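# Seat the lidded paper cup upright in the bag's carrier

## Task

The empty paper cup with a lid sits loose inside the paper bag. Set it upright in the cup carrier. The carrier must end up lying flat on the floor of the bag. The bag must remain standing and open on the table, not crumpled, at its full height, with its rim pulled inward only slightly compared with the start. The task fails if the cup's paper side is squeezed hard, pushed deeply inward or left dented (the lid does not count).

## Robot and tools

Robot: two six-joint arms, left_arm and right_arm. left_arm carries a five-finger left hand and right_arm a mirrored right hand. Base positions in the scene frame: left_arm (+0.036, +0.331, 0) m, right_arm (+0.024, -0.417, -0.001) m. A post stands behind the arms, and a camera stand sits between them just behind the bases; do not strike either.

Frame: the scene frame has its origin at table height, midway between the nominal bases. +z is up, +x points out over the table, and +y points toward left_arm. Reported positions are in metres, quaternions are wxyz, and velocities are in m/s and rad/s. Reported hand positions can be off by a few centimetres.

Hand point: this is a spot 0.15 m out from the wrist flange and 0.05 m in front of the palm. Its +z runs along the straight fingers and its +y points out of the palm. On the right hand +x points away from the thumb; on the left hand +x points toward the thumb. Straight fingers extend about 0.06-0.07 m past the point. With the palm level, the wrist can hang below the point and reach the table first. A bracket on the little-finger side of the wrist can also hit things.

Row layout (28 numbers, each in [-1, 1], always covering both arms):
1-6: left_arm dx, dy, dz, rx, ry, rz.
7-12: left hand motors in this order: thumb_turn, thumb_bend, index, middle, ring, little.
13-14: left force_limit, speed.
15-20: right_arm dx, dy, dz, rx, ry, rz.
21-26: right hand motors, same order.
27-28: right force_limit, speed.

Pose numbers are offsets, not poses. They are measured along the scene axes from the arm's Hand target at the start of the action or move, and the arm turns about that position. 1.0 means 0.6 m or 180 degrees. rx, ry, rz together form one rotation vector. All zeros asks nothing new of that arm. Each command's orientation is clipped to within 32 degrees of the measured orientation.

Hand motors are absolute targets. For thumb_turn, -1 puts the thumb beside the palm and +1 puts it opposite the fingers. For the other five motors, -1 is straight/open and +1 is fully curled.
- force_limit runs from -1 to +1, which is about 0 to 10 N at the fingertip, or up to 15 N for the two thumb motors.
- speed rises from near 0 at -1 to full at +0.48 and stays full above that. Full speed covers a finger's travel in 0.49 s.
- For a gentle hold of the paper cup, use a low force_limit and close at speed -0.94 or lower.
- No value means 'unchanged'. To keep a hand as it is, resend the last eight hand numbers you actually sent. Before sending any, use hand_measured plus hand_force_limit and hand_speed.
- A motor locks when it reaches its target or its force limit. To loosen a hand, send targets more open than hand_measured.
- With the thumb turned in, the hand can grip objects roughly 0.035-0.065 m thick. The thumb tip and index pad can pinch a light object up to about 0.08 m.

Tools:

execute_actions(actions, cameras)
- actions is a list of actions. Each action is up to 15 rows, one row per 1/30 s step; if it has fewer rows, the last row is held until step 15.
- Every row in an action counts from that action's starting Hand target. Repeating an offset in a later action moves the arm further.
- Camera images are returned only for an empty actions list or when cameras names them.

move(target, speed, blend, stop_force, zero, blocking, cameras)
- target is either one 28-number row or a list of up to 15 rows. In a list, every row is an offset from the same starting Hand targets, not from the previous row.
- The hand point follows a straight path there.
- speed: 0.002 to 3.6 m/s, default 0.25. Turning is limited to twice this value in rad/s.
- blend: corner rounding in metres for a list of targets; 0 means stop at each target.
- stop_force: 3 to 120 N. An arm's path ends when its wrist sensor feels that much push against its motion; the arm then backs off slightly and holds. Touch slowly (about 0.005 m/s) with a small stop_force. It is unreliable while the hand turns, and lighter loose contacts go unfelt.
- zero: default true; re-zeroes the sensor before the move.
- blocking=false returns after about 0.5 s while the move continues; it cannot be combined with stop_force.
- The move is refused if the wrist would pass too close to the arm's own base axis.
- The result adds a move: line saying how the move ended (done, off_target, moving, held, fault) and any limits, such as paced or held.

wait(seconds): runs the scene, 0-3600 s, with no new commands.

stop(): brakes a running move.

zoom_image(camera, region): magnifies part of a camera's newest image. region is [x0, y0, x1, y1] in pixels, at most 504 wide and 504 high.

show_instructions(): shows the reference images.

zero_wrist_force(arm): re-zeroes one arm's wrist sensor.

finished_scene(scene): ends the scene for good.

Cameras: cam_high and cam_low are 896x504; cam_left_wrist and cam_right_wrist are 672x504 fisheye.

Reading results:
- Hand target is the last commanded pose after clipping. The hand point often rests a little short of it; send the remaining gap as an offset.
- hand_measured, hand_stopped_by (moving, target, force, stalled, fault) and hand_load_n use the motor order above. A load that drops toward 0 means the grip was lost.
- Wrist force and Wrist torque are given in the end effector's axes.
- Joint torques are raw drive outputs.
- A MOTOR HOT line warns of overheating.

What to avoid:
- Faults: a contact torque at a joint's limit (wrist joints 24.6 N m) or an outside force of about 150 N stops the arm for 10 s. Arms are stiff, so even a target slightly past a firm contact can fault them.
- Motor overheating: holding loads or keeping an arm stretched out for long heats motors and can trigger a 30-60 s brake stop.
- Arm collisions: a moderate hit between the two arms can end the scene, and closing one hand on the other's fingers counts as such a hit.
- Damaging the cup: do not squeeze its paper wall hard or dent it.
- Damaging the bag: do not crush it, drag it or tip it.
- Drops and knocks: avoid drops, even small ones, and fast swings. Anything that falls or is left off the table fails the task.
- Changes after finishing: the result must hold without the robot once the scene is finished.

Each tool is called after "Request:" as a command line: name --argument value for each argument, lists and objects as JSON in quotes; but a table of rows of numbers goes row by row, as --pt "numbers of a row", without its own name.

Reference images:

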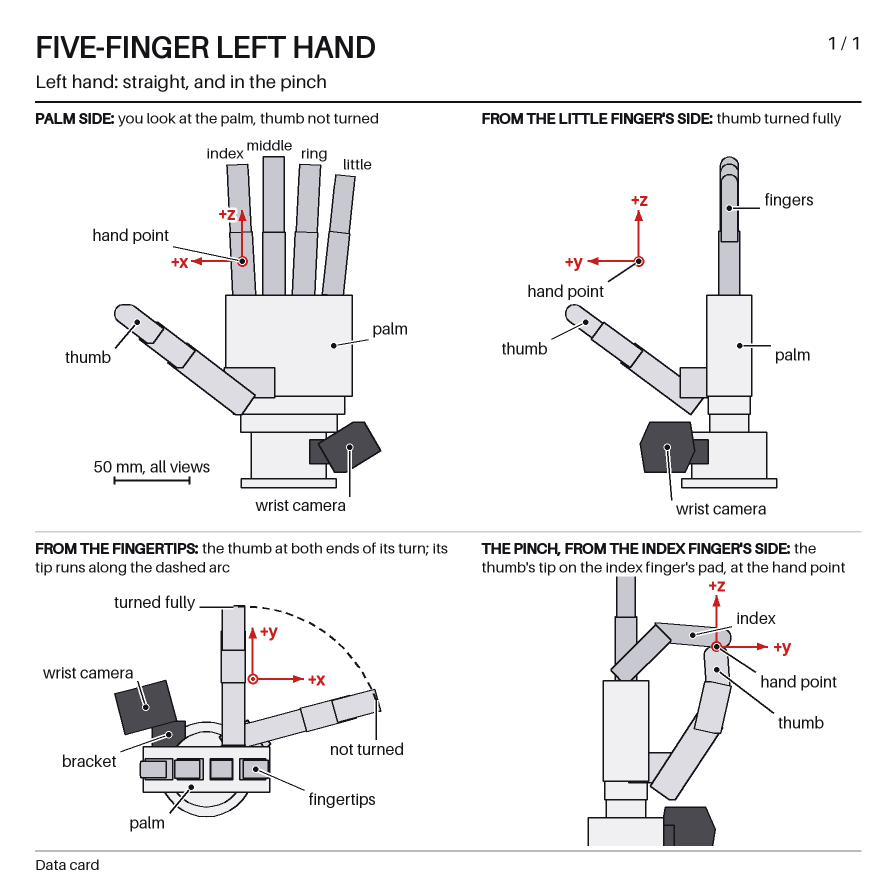

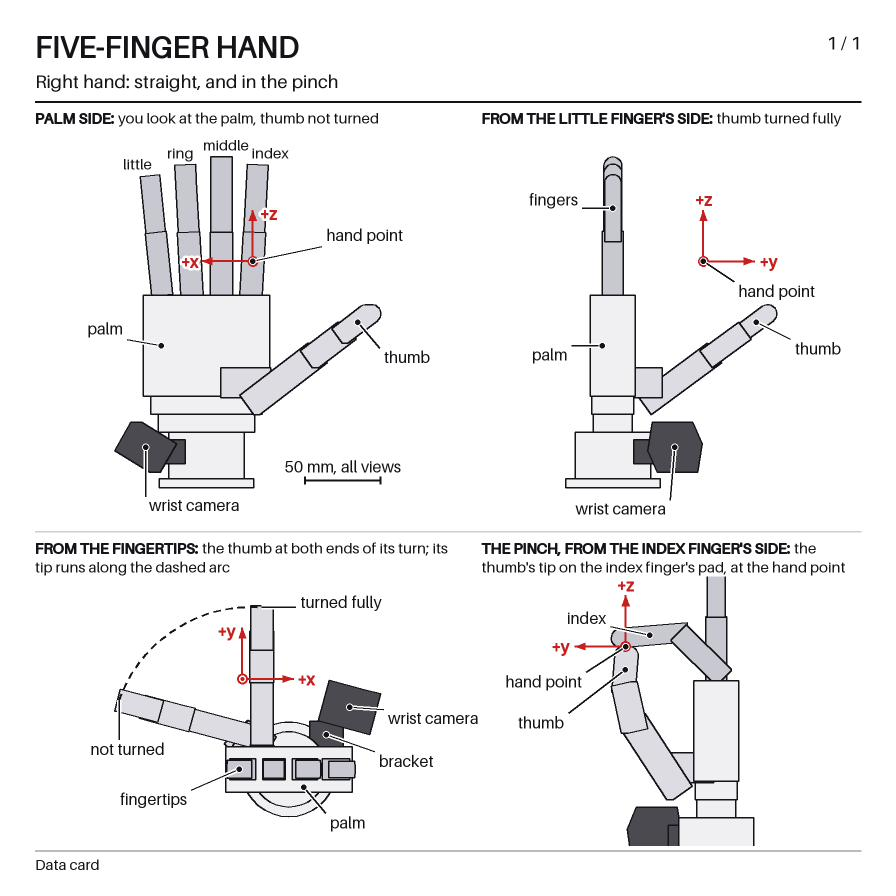

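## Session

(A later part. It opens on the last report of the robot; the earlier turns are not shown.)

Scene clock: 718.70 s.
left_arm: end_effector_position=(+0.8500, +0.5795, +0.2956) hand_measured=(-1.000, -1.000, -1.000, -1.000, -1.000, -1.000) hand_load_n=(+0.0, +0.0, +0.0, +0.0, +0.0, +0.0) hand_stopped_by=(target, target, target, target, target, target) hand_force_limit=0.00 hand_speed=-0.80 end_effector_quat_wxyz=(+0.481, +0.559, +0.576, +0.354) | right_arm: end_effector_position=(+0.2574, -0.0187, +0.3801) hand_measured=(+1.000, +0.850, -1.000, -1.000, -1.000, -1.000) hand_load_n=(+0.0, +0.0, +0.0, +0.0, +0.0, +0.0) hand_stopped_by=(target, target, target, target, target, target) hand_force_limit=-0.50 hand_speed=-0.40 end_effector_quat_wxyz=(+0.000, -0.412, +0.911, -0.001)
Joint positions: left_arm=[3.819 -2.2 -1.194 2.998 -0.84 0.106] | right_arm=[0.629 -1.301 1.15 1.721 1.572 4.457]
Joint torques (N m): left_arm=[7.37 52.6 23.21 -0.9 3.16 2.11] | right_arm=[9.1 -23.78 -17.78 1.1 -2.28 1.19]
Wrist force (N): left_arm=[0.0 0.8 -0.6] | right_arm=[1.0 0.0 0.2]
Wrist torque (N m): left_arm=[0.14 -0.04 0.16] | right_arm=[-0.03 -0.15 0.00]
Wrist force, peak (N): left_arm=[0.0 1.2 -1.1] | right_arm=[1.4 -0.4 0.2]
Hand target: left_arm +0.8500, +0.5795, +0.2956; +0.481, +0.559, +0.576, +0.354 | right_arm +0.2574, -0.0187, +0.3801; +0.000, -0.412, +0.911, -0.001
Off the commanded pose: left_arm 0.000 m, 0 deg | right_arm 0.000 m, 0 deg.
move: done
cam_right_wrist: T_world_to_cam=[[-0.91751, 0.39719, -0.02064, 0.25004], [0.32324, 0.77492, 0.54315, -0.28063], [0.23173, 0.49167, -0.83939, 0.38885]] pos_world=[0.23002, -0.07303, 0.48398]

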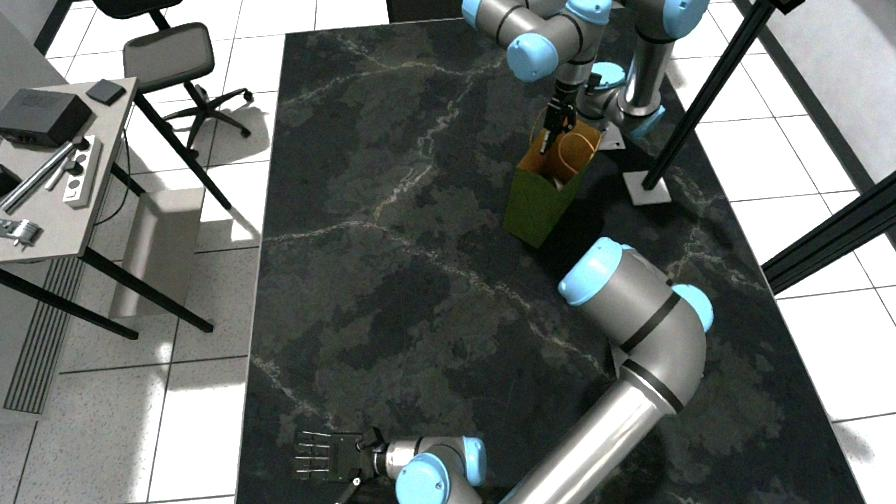

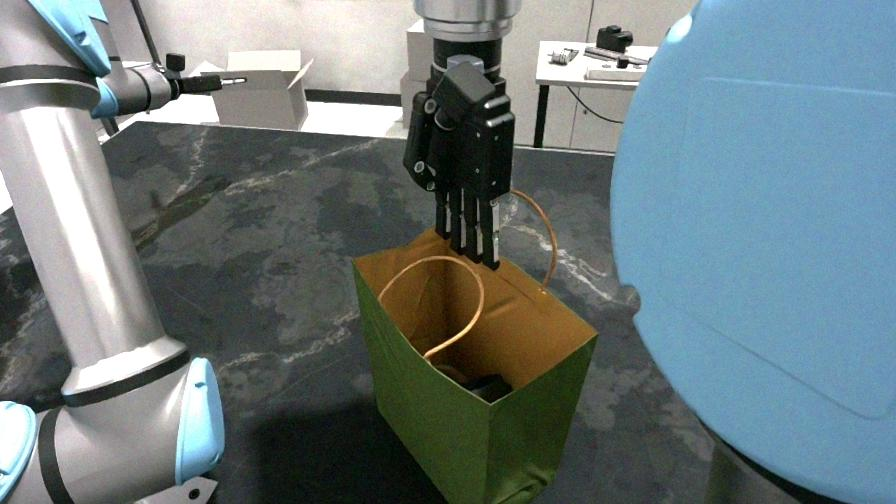

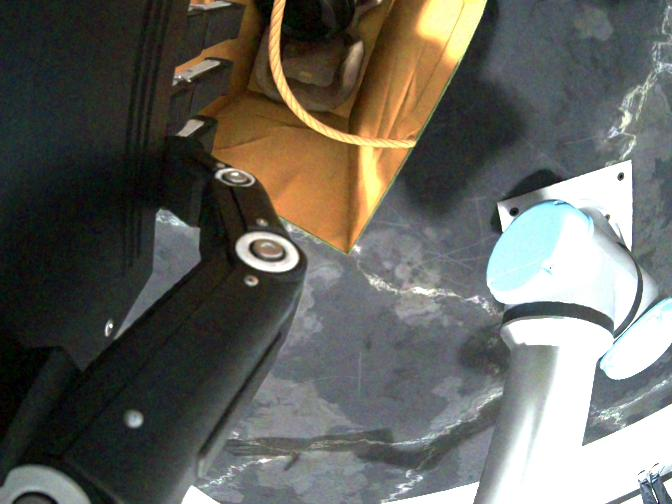

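Request:
move --pt "0 0 0 0 0 0 -1 -1 -1 -1 -1 -1 0 -0.8 0 0 0.175 0 0 0 1 0.85 -1 -1 -1 -1 -0.5 -0.4" --pt "0 0 0 0 0 0 -1 -1 -1 -1 -1 -1 0 -0.8 0 -0.1 0.175 0 0 0.5 1 0.85 -1 -1 -1 -1 -0.5 -0.4" --pt "0 0 0 0 0 0 -1 -1 -1 -1 -1 -1 0 -0.8 -0.0015 -0.198 0.175 0 0 1.0 1 0.85 -1 -1 -1 -1 -0.5 -0.4" --speed '[0.1,0.3,0.3]' --blend '[0.01,0.03, 0]'

Request:
move --target '[0,0,0,0,0,0, -1,-1,-1,-1,-1,-1,0,-0.8, 0,0,0,0,0,0,1,-0.2,0,0,0,0,-0.4,-0.3]' --cameras '["cam_high","cam_low","cam_right_wrist"]'

Scene clock: 885.30 s.
left_arm: end_effector_position=(+0.8500, +0.5795, +0.2956) hand_measured=(-1.000, -1.000, -1.000, -1.000, -1.000, -1.000) hand_load_n=(+0.0, +0.0, +0.0, +0.0, +0.0, +0.0) hand_stopped_by=(target, target, target, target, target, target) hand_force_limit=0.00 hand_speed=-0.80 end_effector_quat_wxyz=(+0.481, +0.559, +0.576, +0.354) | right_arm: end_effector_position=(+0.2565, -0.1375, +0.4851) hand_measured=(+1.000, +0.850, -1.000, -1.000, -1.000, -1.000) hand_load_n=(+0.0, +0.0, +0.0, +0.0, +0.0, +0.0) hand_stopped_by=(target, target, target, target, target, target) hand_force_limit=-0.50 hand_speed=-0.40 end_effector_quat_wxyz=(-0.001, +0.911, +0.412, +0.000) end_effector_velocity=(+0.000, +0.000, +0.000) end_effector_angular_velocity=(-0.002, -0.001, +0.008)
Joint positions: left_arm=[3.819 -2.2 -1.194 2.998 -0.84 0.106] | right_arm=[0.719 -1.281 0.843 2.009 1.569 1.406]
Joint velocities: left_arm=[within noise] | right_arm=[0.001 0 0 0 0.002 -0.006]
Joint torques (N m): left_arm=[6.88 52.41 22.49 -0.56 3.06 2.01] | right_arm=[-3.11 -26.1 -16.84 3.59 -1.21 -1.64]
Wrist force (N): left_arm=[0.0 1.0 -0.8] | right_arm=[1.1 0.0 0.2]
Wrist torque (N m): left_arm=[0.19 -0.05 0.16] | right_arm=[-0.01 -0.16 0.09]
Wrist force, peak (N): left_arm=[-0.3 1.5 -1.1] | right_arm=[1.6 0.1 0.5]
Hand target: left_arm +0.8500, +0.5795, +0.2956; +0.481, +0.559, +0.576, +0.354 | right_arm +0.2565, -0.1375, +0.4851; -0.001, +0.911, +0.412, +0.000
Off the commanded pose: left_arm 0.000 m, 0 deg | right_arm 0.000 m, 0 deg.
move: done

Scene clock: 886.63 s.
left_arm: end_effector_position=(+0.8500, +0.5795, +0.2956) hand_measured=(-1.000, -1.000, -1.000, -1.000, -1.000, -1.000) hand_load_n=(+0.0, +0.0, +0.0, +0.0, +0.0, +0.0) hand_stopped_by=(target, target, target, target, target, target) hand_force_limit=0.00 hand_speed=-0.80 end_effector_quat_wxyz=(+0.481, +0.559, +0.576, +0.354) | right_arm: end_effector_position=(+0.2565, -0.1375, +0.4851) hand_measured=(+1.000, -0.200, +0.000, +0.000, +0.000, +0.000) hand_load_n=(+0.0, +0.0, +0.0, +0.0, +0.0, +0.0) hand_stopped_by=(target, target, target, target, target, target) hand_force_limit=-0.40 hand_speed=-0.30 end_effector_quat_wxyz=(-0.001, +0.911, +0.412, +0.000)
Joint positions: left_arm=[3.819 -2.2 -1.194 2.998 -0.84 0.106] | right_arm=[0.719 -1.281 0.843 2.009 1.569 1.405]
Joint torques (N m): left_arm=[7.07 52.68 22.05 -0.57 3.16 2.06] | right_arm=[6.63 -30.89 -8.34 3.06 2.25 -0.64]
Wrist force (N): left_arm=[0.0 1.2 -0.8] | right_arm=[1.0 0.1 0.4]
Wrist torque (N m): left_arm=[0.23 -0.04 0.15] | right_arm=[0.00 -0.17 0.13]
Wrist force, peak (N): left_arm=[-0.1 1.3 -1.1] | right_arm=[1.2 0.8 0.3]
Hand target: left_arm +0.8500, +0.5795, +0.2956; +0.481, +0.559, +0.576, +0.354 | right_arm +0.2565, -0.1375, +0.4851; -0.001, +0.911, +0.412, +0.000
Off the commanded pose: left_arm 0.000 m, 0 deg | right_arm 0.000 m, 0 deg.
move: done
cam_right_wrist: T_world_to_cam=[[0.91753, -0.39714, -0.02056, -0.28152], [-0.32325, -0.77494, 0.54312, -0.29262], [-0.23163, -0.49168, -0.8394, 0.51923]] pos_world=[0.28398, -0.08327, 0.58898]

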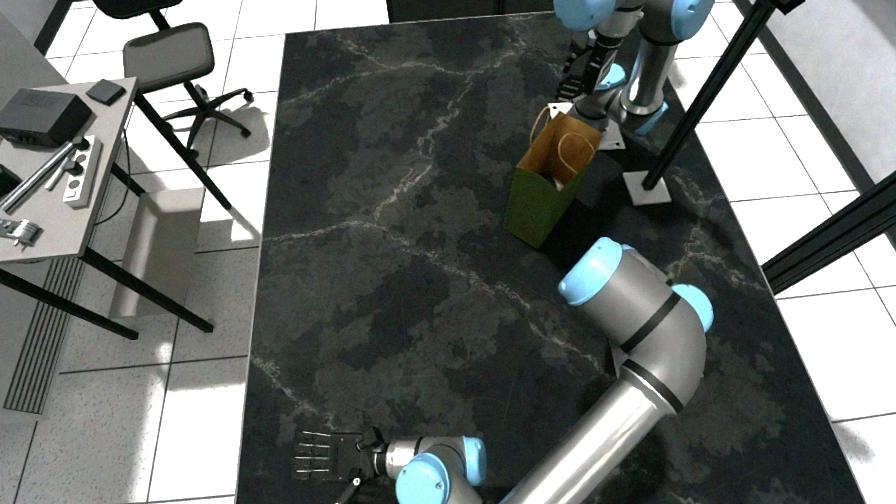

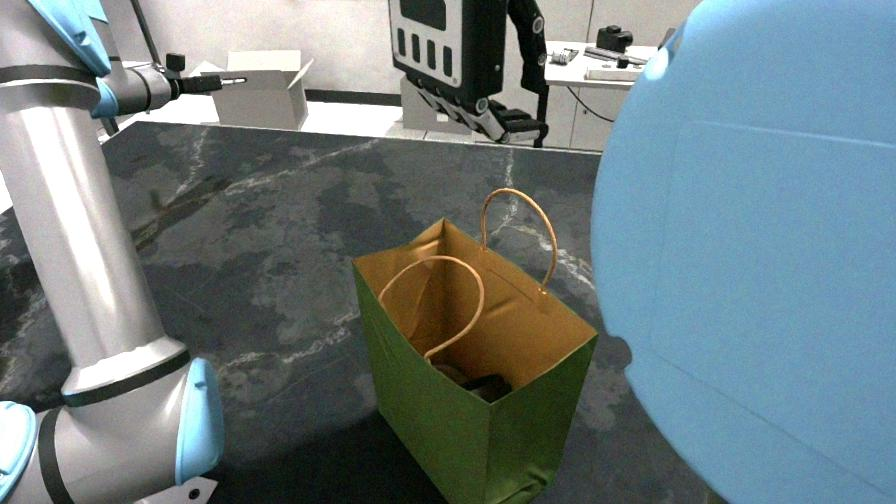

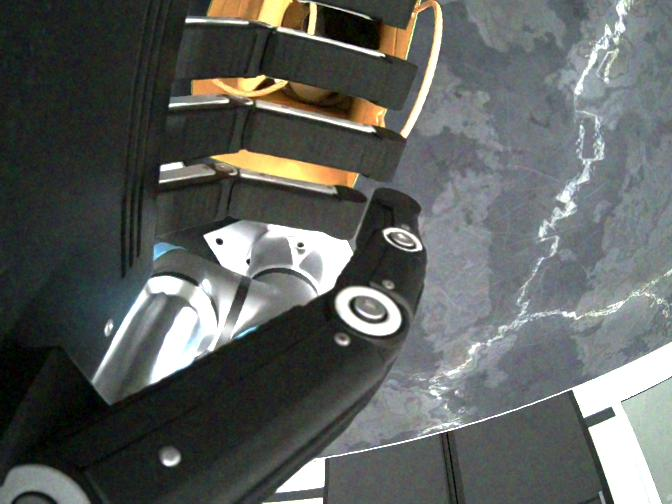

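Request:
move --target '[0,0,0,0,0,0, -1,-1,-1,-1,-1,-1,0,-0.8, -0.0088,0.0077,0,0,0,0,1,-0.05,0,0,0,0,-0.4,-0.3]'

Request:
move --target '[0,0,0,0,0,0, -1,-1,-1,-1,-1,-1,0,-0.8, 0,0,-0.27,0,0,0,1,-0.05,0,0,0,0,-0.4,-0.3]' --speed 0.07 --stop_force 3 --cameras '["cam_high","cam_low","cam_right_wrist"]'

Scene clock: 900.60 s.
left_arm: end_effector_position=(+0.8500, +0.5795, +0.2956) hand_measured=(-1.000, -1.000, -1.000, -1.000, -1.000, -1.000) hand_load_n=(-0.5, +0.0, +0.0, +0.0, +0.0, +0.0) hand_stopped_by=(target, target, target, target, target, target) hand_force_limit=0.00 hand_speed=-0.80 end_effector_quat_wxyz=(+0.481, +0.559, +0.576, +0.354) | right_arm: end_effector_position=(+0.2513, -0.1329, +0.4851) hand_measured=(+1.000, -0.050, +0.000, +0.000, +0.000, +0.000) hand_load_n=(+0.0, +0.0, +0.0, +0.0, +0.0, +0.0) hand_stopped_by=(target, target, target, target, target, target) hand_force_limit=-0.40 hand_speed=-0.30 end_effector_quat_wxyz=(-0.001, +0.911, +0.413, +0.000)
Joint positions: left_arm=[3.819 -2.2 -1.194 2.998 -0.84 0.106] | right_arm=[0.737 -1.277 0.838 2.01 1.569 1.423]
Joint torques (N m): left_arm=[6.87 52.59 21.55 -0.61 3.23 2.09] | right_arm=[2.68 -33.24 -6.19 1.93 0.55 0.06]
Wrist force (N): left_arm=[-0.1 0.9 -1.1] | right_arm=[1.1 0.4 0.2]
Wrist torque (N m): left_arm=[0.19 -0.04 0.14] | right_arm=[0.05 -0.17 0.18]
Wrist force, peak (N): left_arm=[-0.1 1.3 -1.3] | right_arm=[1.4 0.7 0.2]
Hand target: left_arm +0.8500, +0.5795, +0.2956; +0.481, +0.559, +0.576, +0.354 | right_arm +0.2513, -0.1329, +0.4851; -0.001, +0.911, +0.412, +0.000
Off the commanded pose: left_arm 0.000 m, 0 deg | right_arm 0.000 m, 0 deg.
move: done

Scene clock: 903.93 s.
left_arm: end_effector_position=(+0.8500, +0.5795, +0.2956) hand_measured=(-1.000, -1.000, -1.000, -1.000, -1.000, -1.000) hand_load_n=(+0.0, +0.0, +0.0, +0.5, +0.0, +0.0) hand_stopped_by=(target, target, target, target, target, target) hand_force_limit=0.00 hand_speed=-0.80 end_effector_quat_wxyz=(+0.481, +0.559, +0.576, +0.354) | right_arm: end_effector_position=(+0.2513, -0.1329, +0.3231) hand_measured=(+1.000, -0.050, +0.000, +0.000, +0.000, +0.000) hand_load_n=(+0.0, +0.0, +0.0, +0.0, +0.0, +0.0) hand_stopped_by=(target, target, target, target, target, target) hand_force_limit=-0.40 hand_speed=-0.30 end_effector_quat_wxyz=(-0.001, +0.911, +0.412, +0.000)
Joint positions: left_arm=[3.819 -2.2 -1.194 2.998 -0.84 0.106] | right_arm=[0.737 -1.367 1.379 1.559 1.569 1.424]
Joint torques (N m): left_arm=[7.11 52.13 21.48 -0.5 3.1 1.93] | right_arm=[-6.74 -18.63 -10.72 0.66 -1.45 -1.24]
Wrist force (N): left_arm=[-0.2 1.1 -0.8] | right_arm=[1.2 0.2 0.4]
Wrist torque (N m): left_arm=[0.21 -0.02 0.14] | right_arm=[0.01 -0.19 0.15]
Wrist force, peak (N): left_arm=[0.1 1.0 -1.3] | right_arm=[1.3 0.1 0.7]
Hand target: left_arm +0.8500, +0.5795, +0.2956; +0.481, +0.559, +0.576, +0.354 | right_arm +0.2513, -0.1329, +0.3231; -0.001, +0.911, +0.412, +0.000
Off the commanded pose: left_arm 0.000 m, 0 deg | right_arm 0.000 m, 0 deg.
move: done
cam_right_wrist: T_world_to_cam=[[0.91756, -0.39707, -0.02062, -0.27814], [-0.32317, -0.77498, 0.54312, -0.20286], [-0.23163, -0.49168, -0.8394, 0.38436]] pos_world=[0.27868, -0.07867, 0.42708]

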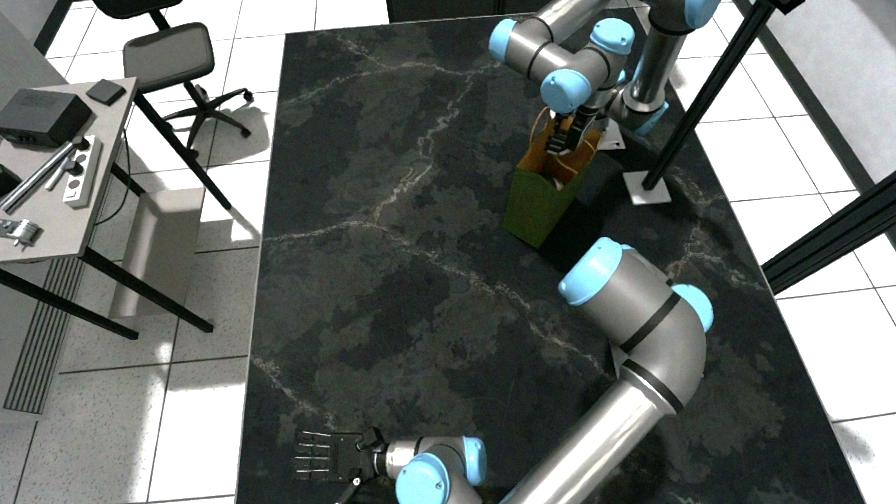

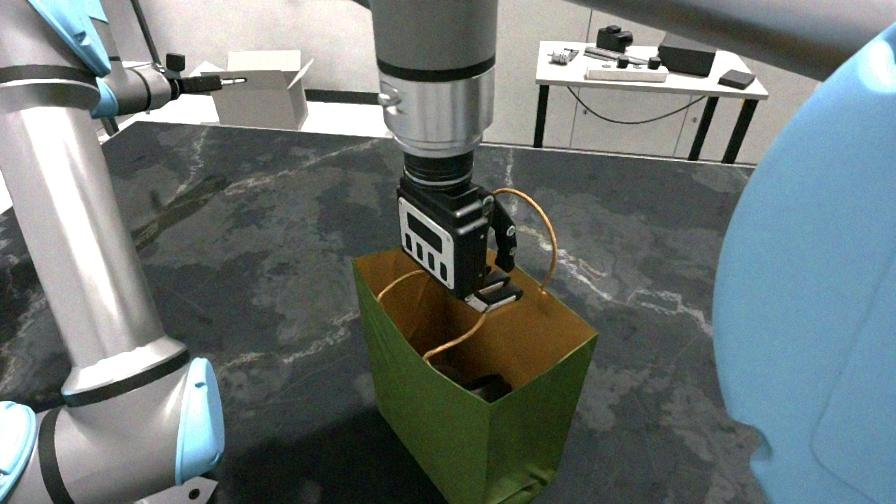

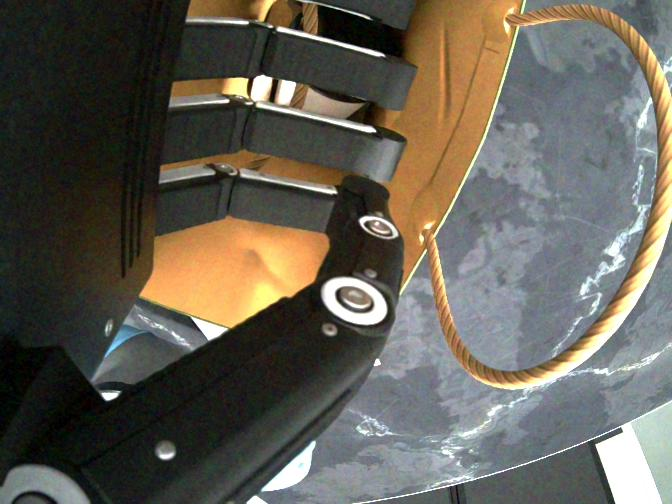

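Request:
move --target '[0,0,0,0,0,0, -1,-1,-1,-1,-1,-1,0,-0.8, 0,0,-0.10,0,0,0,1,-0.05,0,0,0,0,-0.4,-0.3]' --speed 0.05 --stop_force 3 --cameras '["cam_high","cam_low","cam_right_wrist"]'

Scene clock: 915.30 s.
left_arm: end_effector_position=(+0.8500, +0.5795, +0.2956) hand_measured=(-1.000, -1.000, -1.000, -1.000, -1.000, -1.000) hand_load_n=(+0.0, +0.0, +0.0, +0.0, +0.0, +0.0) hand_stopped_by=(target, target, target, target, target, target) hand_force_limit=0.00 hand_speed=-0.80 end_effector_quat_wxyz=(+0.481, +0.559, +0.576, +0.354) | right_arm: end_effector_position=(+0.2512, -0.1329, +0.2631) hand_measured=(+1.000, -0.050, +0.000, +0.000, +0.000, +0.000) hand_load_n=(+0.0, +0.0, +0.0, +0.0, +0.0, +0.0) hand_stopped_by=(target, target, target, target, target, target) hand_force_limit=-0.40 hand_speed=-0.30 end_effector_quat_wxyz=(-0.001, +0.911, +0.412, +0.000)
Joint positions: left_arm=[3.819 -2.2 -1.194 2.998 -0.84 0.106] | right_arm=[0.737 -1.355 1.518 1.408 1.569 1.424]
Joint torques (N m): left_arm=[6.66 52.76 21.4 -0.49 3.18 2.11] | right_arm=[-4.97 -32.02 -24.46 1.02 -1.99 -0.33]
Wrist force (N): left_arm=[-0.2 1.1 -1.0] | right_arm=[0.9 -0.1 0.1]
Wrist torque (N m): left_arm=[0.22 -0.02 0.14] | right_arm=[-0.03 -0.12 0.12]
Wrist force, peak (N): left_arm=[-0.2 1.4 -1.1] | right_arm=[1.5 0.5 0.0]
Hand target: left_arm +0.8500, +0.5795, +0.2956; +0.481, +0.559, +0.576, +0.354 | right_arm +0.2513, -0.1329, +0.2631; -0.001, +0.911, +0.412, +0.000
Off the commanded pose: left_arm 0.000 m, 0 deg | right_arm 0.000 m, 0 deg.
move: done
cam_right_wrist: T_world_to_cam=[[0.91751, -0.39719, -0.02064, -0.27937], [-0.32324, -0.77492, 0.54315, -0.1702], [-0.23173, -0.49167, -0.83939, 0.33393]] pos_world=[0.27868, -0.07867, 0.36698]

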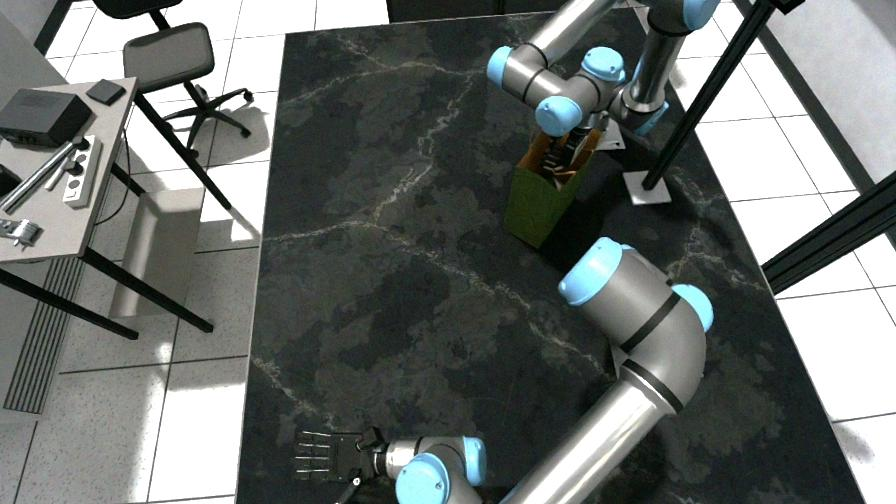

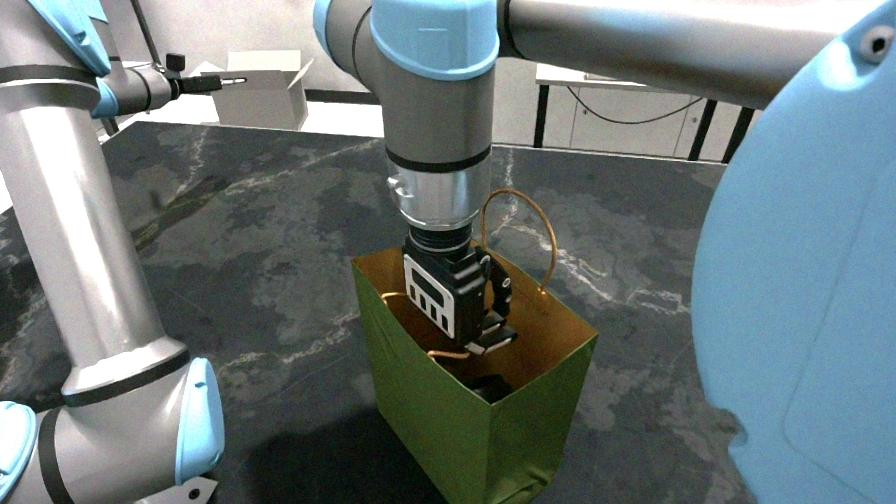

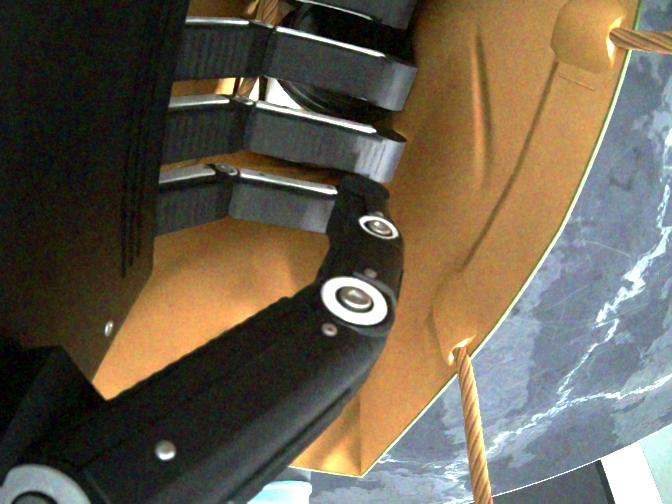

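Request:
move --target '[0,0,0,0,0,0, -1,-1,-1,-1,-1,-1,0,-0.8, 0,0,-0.075,0,0,0,1,-0.05,0,0,0,0,-0.4,-0.3]' --speed 0.04 --stop_force 3 --cameras '["cam_high","cam_low","cam_right_wrist"]'

Scene clock: 924.63 s.
left_arm: end_effector_position=(+0.8500, +0.5795, +0.2956) hand_measured=(-1.000, -1.000, -1.000, -1.000, -1.000, -1.000) hand_load_n=(+0.0, +0.0, +0.0, +0.0, +0.0, +0.0) hand_stopped_by=(target, target, target, target, target, target) hand_force_limit=0.00 hand_speed=-0.80 end_effector_quat_wxyz=(+0.481, +0.559, +0.576, +0.354) | right_arm: end_effector_position=(+0.2513, -0.1329, +0.2181) hand_measured=(+1.000, -0.050, +0.000, +0.000, +0.000, +0.000) hand_load_n=(+0.0, +0.0, +0.0, +0.0, +0.0, +0.0) hand_stopped_by=(target, target, target, target, target, target) hand_force_limit=-0.40 hand_speed=-0.30 end_effector_quat_wxyz=(-0.001, +0.911, +0.412, +0.000)
Joint positions: left_arm=[3.819 -2.2 -1.194 2.998 -0.84 0.106] | right_arm=[0.737 -1.332 1.607 1.296 1.569 1.424]
Joint torques (N m): left_arm=[6.73 52.58 20.19 -0.34 3.14 1.96] | right_arm=[-4.71 -32.16 -25.23 1.27 -1.02 -0.79]
Wrist force (N): left_arm=[0.0 1.2 -0.8] | right_arm=[1.0 0.4 0.3]
Wrist torque (N m): left_arm=[0.22 -0.04 0.15] | right_arm=[0.05 -0.16 0.12]
Wrist force, peak (N): left_arm=[0.0 1.4 -1.3] | right_arm=[1.4 0.5 0.2]
Hand target: left_arm +0.8500, +0.5795, +0.2956; +0.481, +0.559, +0.576, +0.354 | right_arm +0.2513, -0.1329, +0.2181; -0.001, +0.911, +0.412, +0.000
Off the commanded pose: left_arm 0.000 m, 0 deg | right_arm 0.000 m, 0 deg.
move: done
cam_right_wrist: T_world_to_cam=[[0.91753, -0.39714, -0.02056, -0.28032], [-0.32325, -0.77494, 0.54312, -0.14575], [-0.23163, -0.49168, -0.8394, 0.29614]] pos_world=[0.27868, -0.07867, 0.32198]

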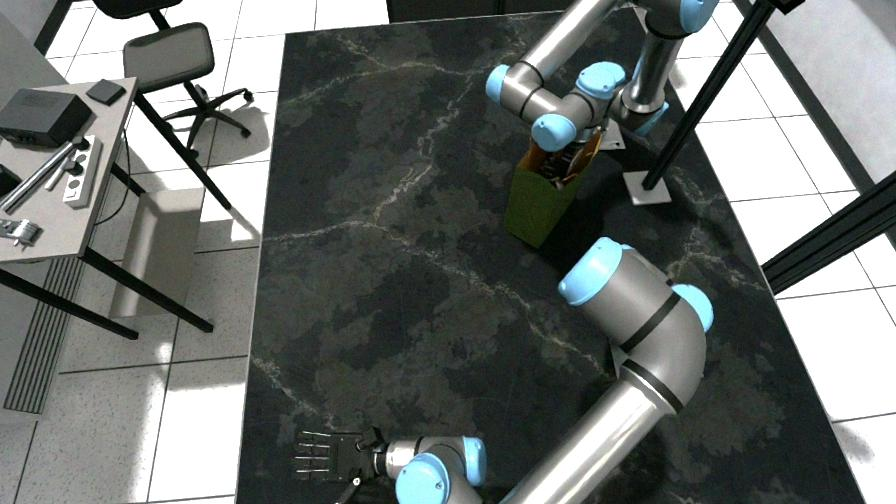

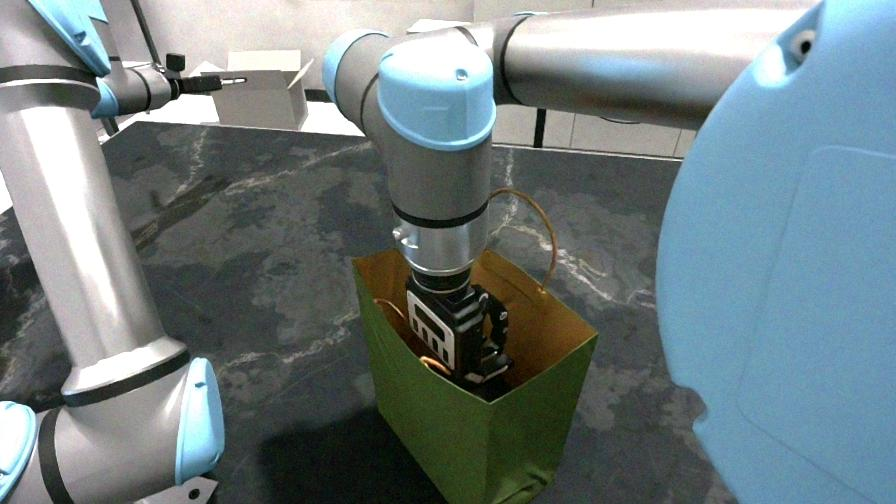

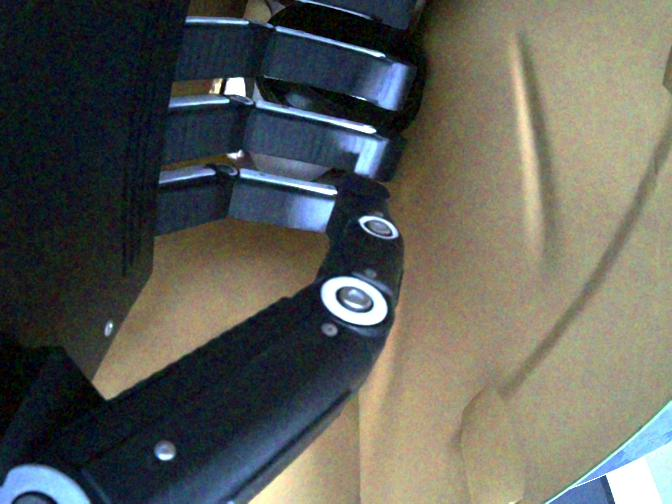

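Request:
move --target '[0,0,0,0,0,0, -1,-1,-1,-1,-1,-1,0,-0.8, 0,0,0.43,0,0,0,1,-0.05,0,0,0,0,-0.4,-0.3]' --speed 0.1 --cameras '["cam_high","cam_low","cam_right_wrist"]'

Scene clock: 934.53 s.
left_arm: end_effector_position=(+0.8500, +0.5795, +0.2956) hand_measured=(-1.000, -1.000, -1.000, -1.000, -1.000, -1.000) hand_load_n=(+0.5, +0.0, +0.0, +0.0, +0.0, +0.0) hand_stopped_by=(target, target, target, target, target, target) hand_force_limit=0.00 hand_speed=-0.80 end_effector_quat_wxyz=(+0.481, +0.559, +0.576, +0.354) | right_arm: end_effector_position=(+0.2513, -0.1329, +0.4760) hand_measured=(+1.000, -0.050, +0.000, +0.000, +0.000, +0.000) hand_load_n=(+0.0, +0.0, +0.0, +0.0, +0.0, +0.0) hand_stopped_by=(target, target, target, target, target, target) hand_force_limit=-0.40 hand_speed=-0.30 end_effector_quat_wxyz=(-0.001, +0.911, +0.412, +0.000)
Joint positions: left_arm=[3.819 -2.2 -1.194 2.998 -0.84 0.106] | right_arm=[0.737 -1.288 0.879 1.981 1.569 1.424]
Joint torques (N m): left_arm=[6.59 52.63 20.04 -0.33 3.17 1.88] | right_arm=[4.54 -28.9 -24.11 3.44 0.73 1.21]
Wrist force (N): left_arm=[-0.2 1.3 -0.9] | right_arm=[1.0 0.2 0.1]
Wrist torque (N m): left_arm=[0.25 -0.02 0.13] | right_arm=[0.04 -0.15 0.13]
Wrist force, peak (N): left_arm=[0.0 1.5 -1.1] | right_arm=[1.4 0.5 1.3]
Hand target: left_arm +0.8500, +0.5795, +0.2956; +0.481, +0.559, +0.576, +0.354 | right_arm +0.2513, -0.1329, +0.4761; -0.001, +0.911, +0.412, +0.000
Off the commanded pose: left_arm 0.000 m, 0 deg | right_arm 0.000 m, 0 deg.
move: done
cam_right_wrist: T_world_to_cam=[[0.91751, -0.39719, -0.02064, -0.27506], [-0.32324, -0.77492, 0.54315, -0.28586], [-0.23173, -0.49167, -0.83939, 0.51275]] pos_world=[0.27878, -0.07867, 0.57998]

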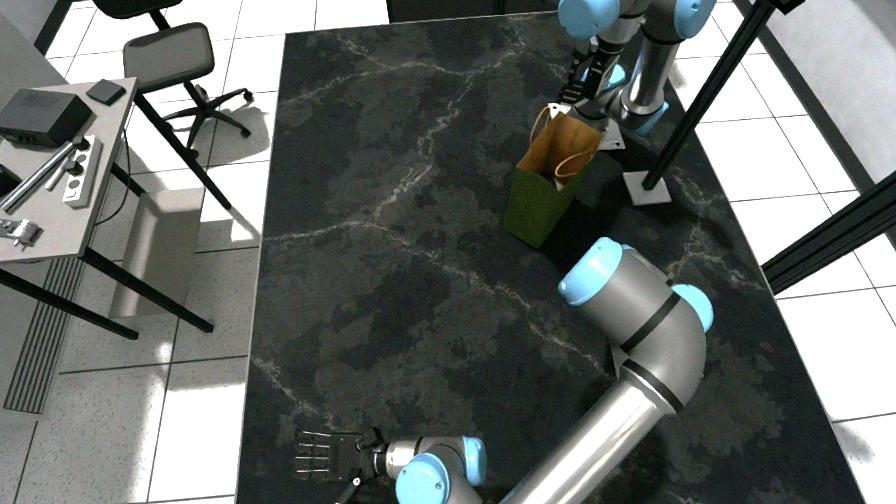

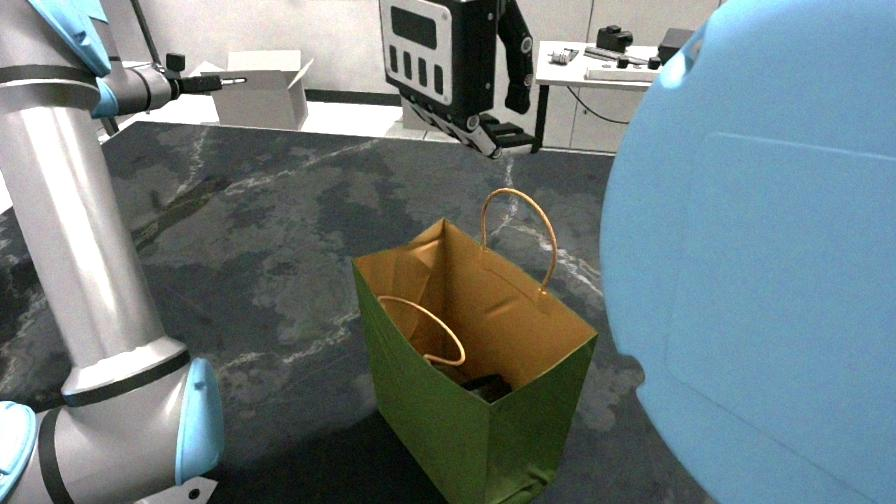

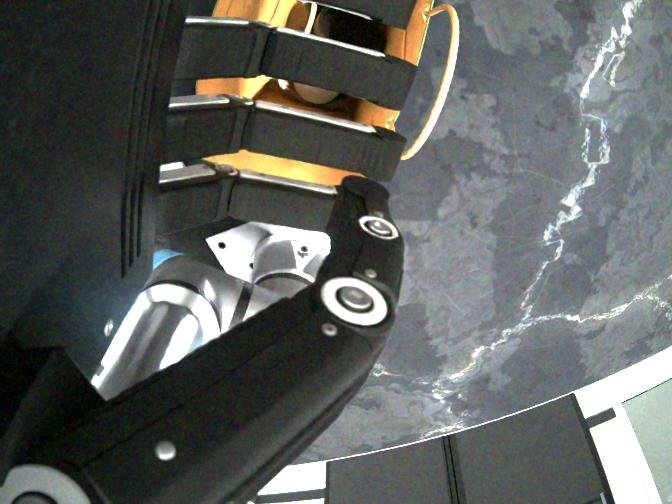

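Request:
move --target '[0,0,0,0,0,0, -1,-1,-1,-1,-1,-1,0,-0.8, -0.0412,0.1245,0.015,0,0,-0.5,1,-0.05,-1,-1,-1,-1,-0.4,-0.3]' --speed 0.25

Request:
move --target '[0,0,0,0,0,0, -1,-1,-1,-1,-1,-1,0,-0.8, 0,0,0,0,0,0,1,0.85,-1,-1,-1,-1,-0.4,-0.3]' --cameras '["cam_high","cam_low","cam_right_wrist"]'

Scene clock: 963.83 s.
left_arm: end_effector_position=(+0.8500, +0.5795, +0.2956) hand_measured=(-1.000, -1.000, -1.000, -1.000, -1.000, -1.000) hand_load_n=(+0.0, +0.0, +0.0, +0.0, +0.0, +0.0) hand_stopped_by=(target, target, target, target, target, target) hand_force_limit=0.00 hand_speed=-0.80 end_effector_quat_wxyz=(+0.481, +0.559, +0.576, +0.354) | right_arm: end_effector_position=(+0.2266, -0.0582, +0.4851) hand_measured=(+1.000, -0.050, -1.000, -1.000, -1.000, -1.000) hand_load_n=(+0.0, +0.0, +0.0, +0.0, +0.0, +0.0) hand_stopped_by=(target, target, target, target, target, target) hand_force_limit=-0.40 hand_speed=-0.30 end_effector_quat_wxyz=(-0.001, +0.936, -0.352, +0.000) end_effector_velocity=(-0.001, +0.001, +0.000) end_effector_angular_velocity=(+0.001, +0.001, -0.004)
Joint positions: left_arm=[3.819 -2.2 -1.194 2.998 -0.84 0.106] | right_arm=[0.709 -1.049 0.499 2.12 1.571 2.966]
Joint velocities: left_arm=[within noise] | right_arm=[0.001 0 0.001 -0.001 -0.001 0.005]
Joint torques (N m): left_arm=[7.08 52.17 18.53 -0.21 3.11 1.7] | right_arm=[8.67 -40.53 -4.59 2.56 1.53 1.32]
Wrist force (N): left_arm=[0.0 1.2 -0.9] | right_arm=[1.3 0.2 0.2]
Wrist torque (N m): left_arm=[0.23 -0.05 0.14] | right_arm=[0.01 -0.19 0.12]
Wrist force, peak (N): left_arm=[0.2 1.5 -1.3] | right_arm=[1.5 0.2 0.6]
Hand target: left_arm +0.8500, +0.5795, +0.2956; +0.481, +0.559, +0.576, +0.354 | right_arm +0.2265, -0.0582, +0.4851; -0.001, +0.936, -0.352, +0.000
Off the commanded pose: left_arm 0.000 m, 0 deg | right_arm 0.000 m, 0 deg.
move: done

Scene clock: 965.03 s.
left_arm: end_effector_position=(+0.8500, +0.5795, +0.2956) hand_measured=(-1.000, -1.000, -1.000, -1.000, -1.000, -1.000) hand_load_n=(+0.0, +0.0, +0.0, +0.0, +0.0, +0.0) hand_stopped_by=(target, target, target, target, target, target) hand_force_limit=0.00 hand_speed=-0.80 end_effector_quat_wxyz=(+0.481, +0.559, +0.576, +0.354) | right_arm: end_effector_position=(+0.2265, -0.0582, +0.4851) hand_measured=(+1.000, +0.850, -1.000, -1.000, -1.000, -1.000) hand_load_n=(+0.0, +0.0, +0.0, +0.0, +0.0, +0.0) hand_stopped_by=(target, target, target, target, target, target) hand_force_limit=-0.40 hand_speed=-0.30 end_effector_quat_wxyz=(-0.001, +0.936, -0.352, +0.000)
Joint positions: left_arm=[3.819 -2.2 -1.194 2.998 -0.84 0.106] | right_arm=[0.71 -1.049 0.499 2.12 1.57 2.967]
Joint torques (N m): left_arm=[7.39 52.69 18.95 -0.04 2.99 1.75] | right_arm=[9.21 -40.32 -6.03 1.28 -2.19 1.13]
Wrist force (N): left_arm=[-0.2 1.1 -1.1] | right_arm=[1.2 0.0 0.2]
Wrist torque (N m): left_arm=[0.23 -0.03 0.14] | right_arm=[-0.02 -0.18 0.06]
Wrist force, peak (N): left_arm=[-0.1 1.5 -0.9] | right_arm=[1.4 0.3 0.5]
Hand target: left_arm +0.8500, +0.5795, +0.2956; +0.481, +0.559, +0.576, +0.354 | right_arm +0.2265, -0.0582, +0.4851; -0.001, +0.936, -0.352, +0.000
Off the commanded pose: left_arm 0.000 m, 0 deg | right_arm 0.000 m, 0 deg.
move: done
cam_right_wrist: T_world_to_cam=[[-0.39714, -0.91753, -0.02056, 0.04512], [-0.77494, 0.32325, 0.54312, -0.07459], [-0.49168, 0.23163, -0.8394, 0.65229]] pos_world=[0.28083, -0.08558, 0.58898]

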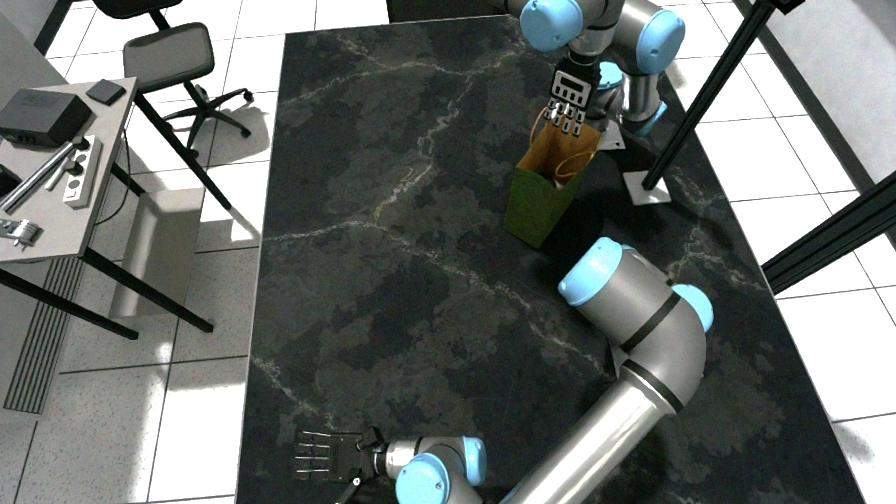

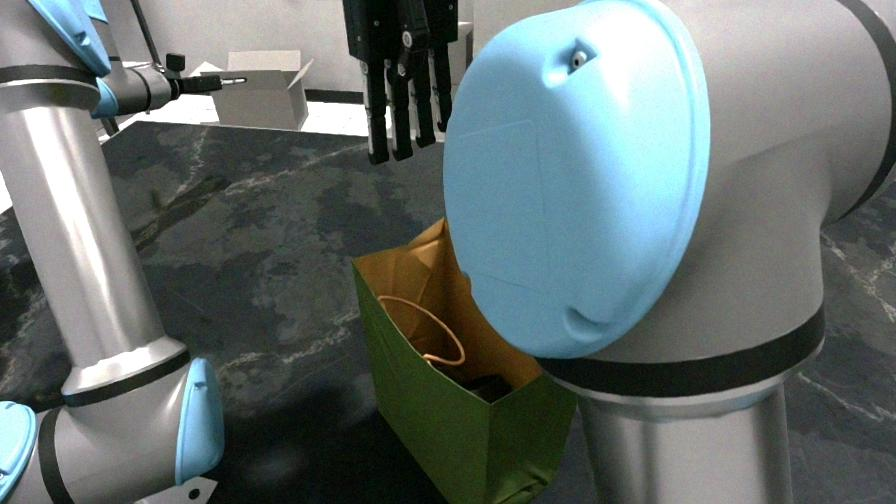

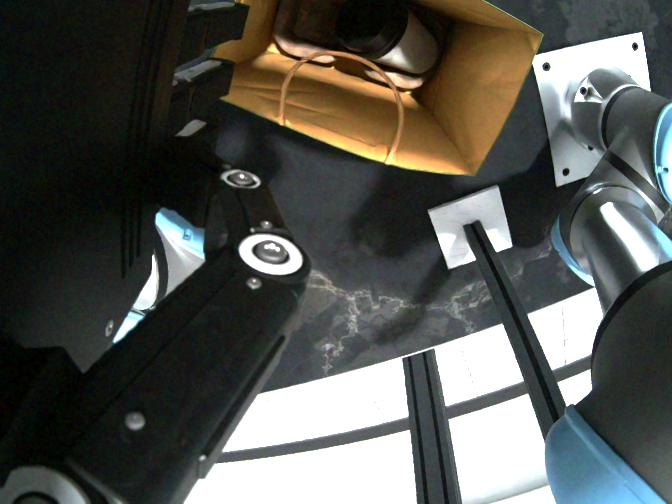

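Request:
move --target '[0,0,0,0,0,0, -1,-1,-1,-1,-1,-1,0,-0.8, 0,0,-0.34,0,0,0,1,0.85,-1,-1,-1,-1,-0.4,-0.3]' --speed 0.08 --stop_force 3 --cameras '["cam_high","cam_low","cam_right_wrist"]'

Scene clock: 975.77 s.
left_arm: end_effector_position=(+0.8500, +0.5795, +0.2956) hand_measured=(-1.000, -1.000, -1.000, -1.000, -1.000, -1.000) hand_load_n=(+0.0, +0.0, +0.0, +0.0, +0.0, +0.0) hand_stopped_by=(target, target, target, target, target, target) hand_force_limit=0.00 hand_speed=-0.80 end_effector_quat_wxyz=(+0.481, +0.559, +0.576, +0.354) | right_arm: end_effector_position=(+0.2265, -0.0582, +0.2811) hand_measured=(+1.000, +0.850, -1.000, -1.000, -1.000, -1.000) hand_load_n=(+0.0, +0.0, +0.0, +0.0, +0.0, +0.0) hand_stopped_by=(target, target, target, target, target, target) hand_force_limit=-0.40 hand_speed=-0.30 end_effector_quat_wxyz=(-0.001, +0.936, -0.352, +0.000)
Joint positions: left_arm=[3.819 -2.2 -1.194 2.998 -0.84 0.106] | right_arm=[0.71 -1.198 1.265 1.503 1.57 2.967]
Joint torques (N m): left_arm=[6.45 52.4 19.05 0.04 3.04 1.71] | right_arm=[-8.91 -37.57 -9.92 0.7 -2.02 -1.48]
Wrist force (N): left_arm=[-0.2 1.1 -1.0] | right_arm=[0.9 0.0 0.2]
Wrist torque (N m): left_arm=[0.21 -0.03 0.14] | right_arm=[-0.03 -0.14 0.06]
Wrist force, peak (N): left_arm=[0.1 1.4 -1.3] | right_arm=[1.3 0.3 0.9]
Hand target: left_arm +0.8500, +0.5795, +0.2956; +0.481, +0.559, +0.576, +0.354 | right_arm +0.2265, -0.0582, +0.2811; -0.001, +0.936, -0.352, +0.000
Off the commanded pose: left_arm 0.000 m, 0 deg | right_arm 0.000 m, 0 deg.
move: done
cam_right_wrist: T_world_to_cam=[[-0.39709, -0.91755, -0.02065, 0.04094], [-0.77502, 0.32318, 0.54305, 0.03619], [-0.4916, 0.23164, -0.83945, 0.48113]] pos_world=[0.28083, -0.08558, 0.38508]

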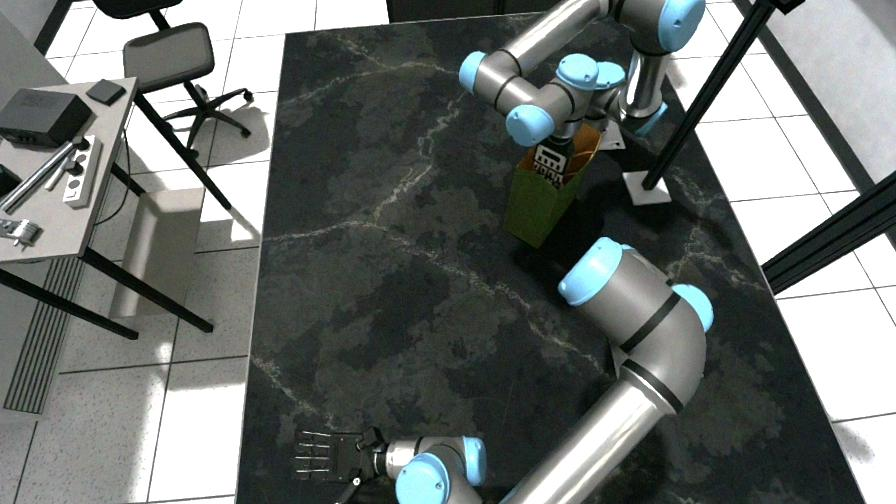

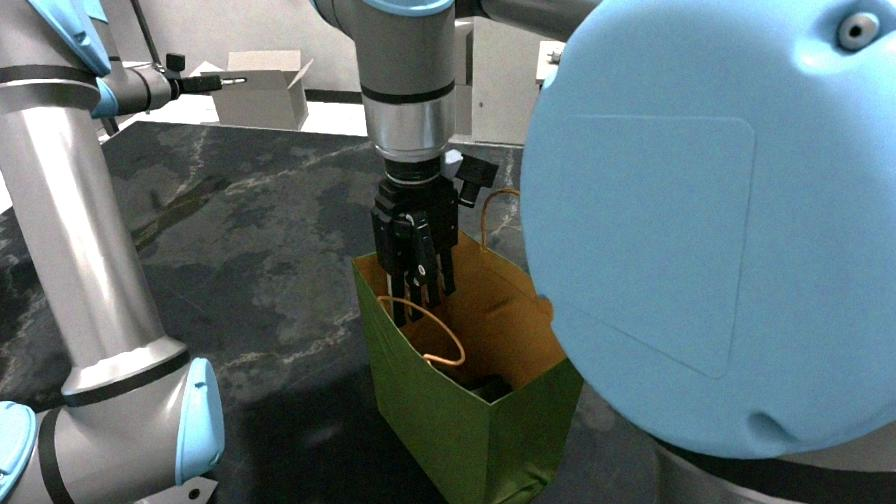

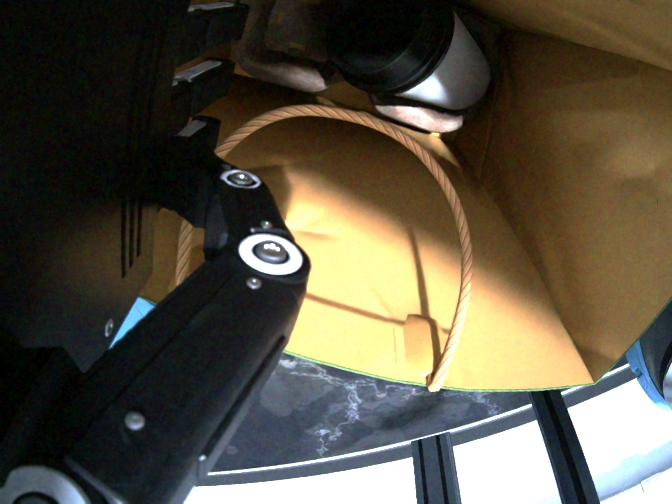

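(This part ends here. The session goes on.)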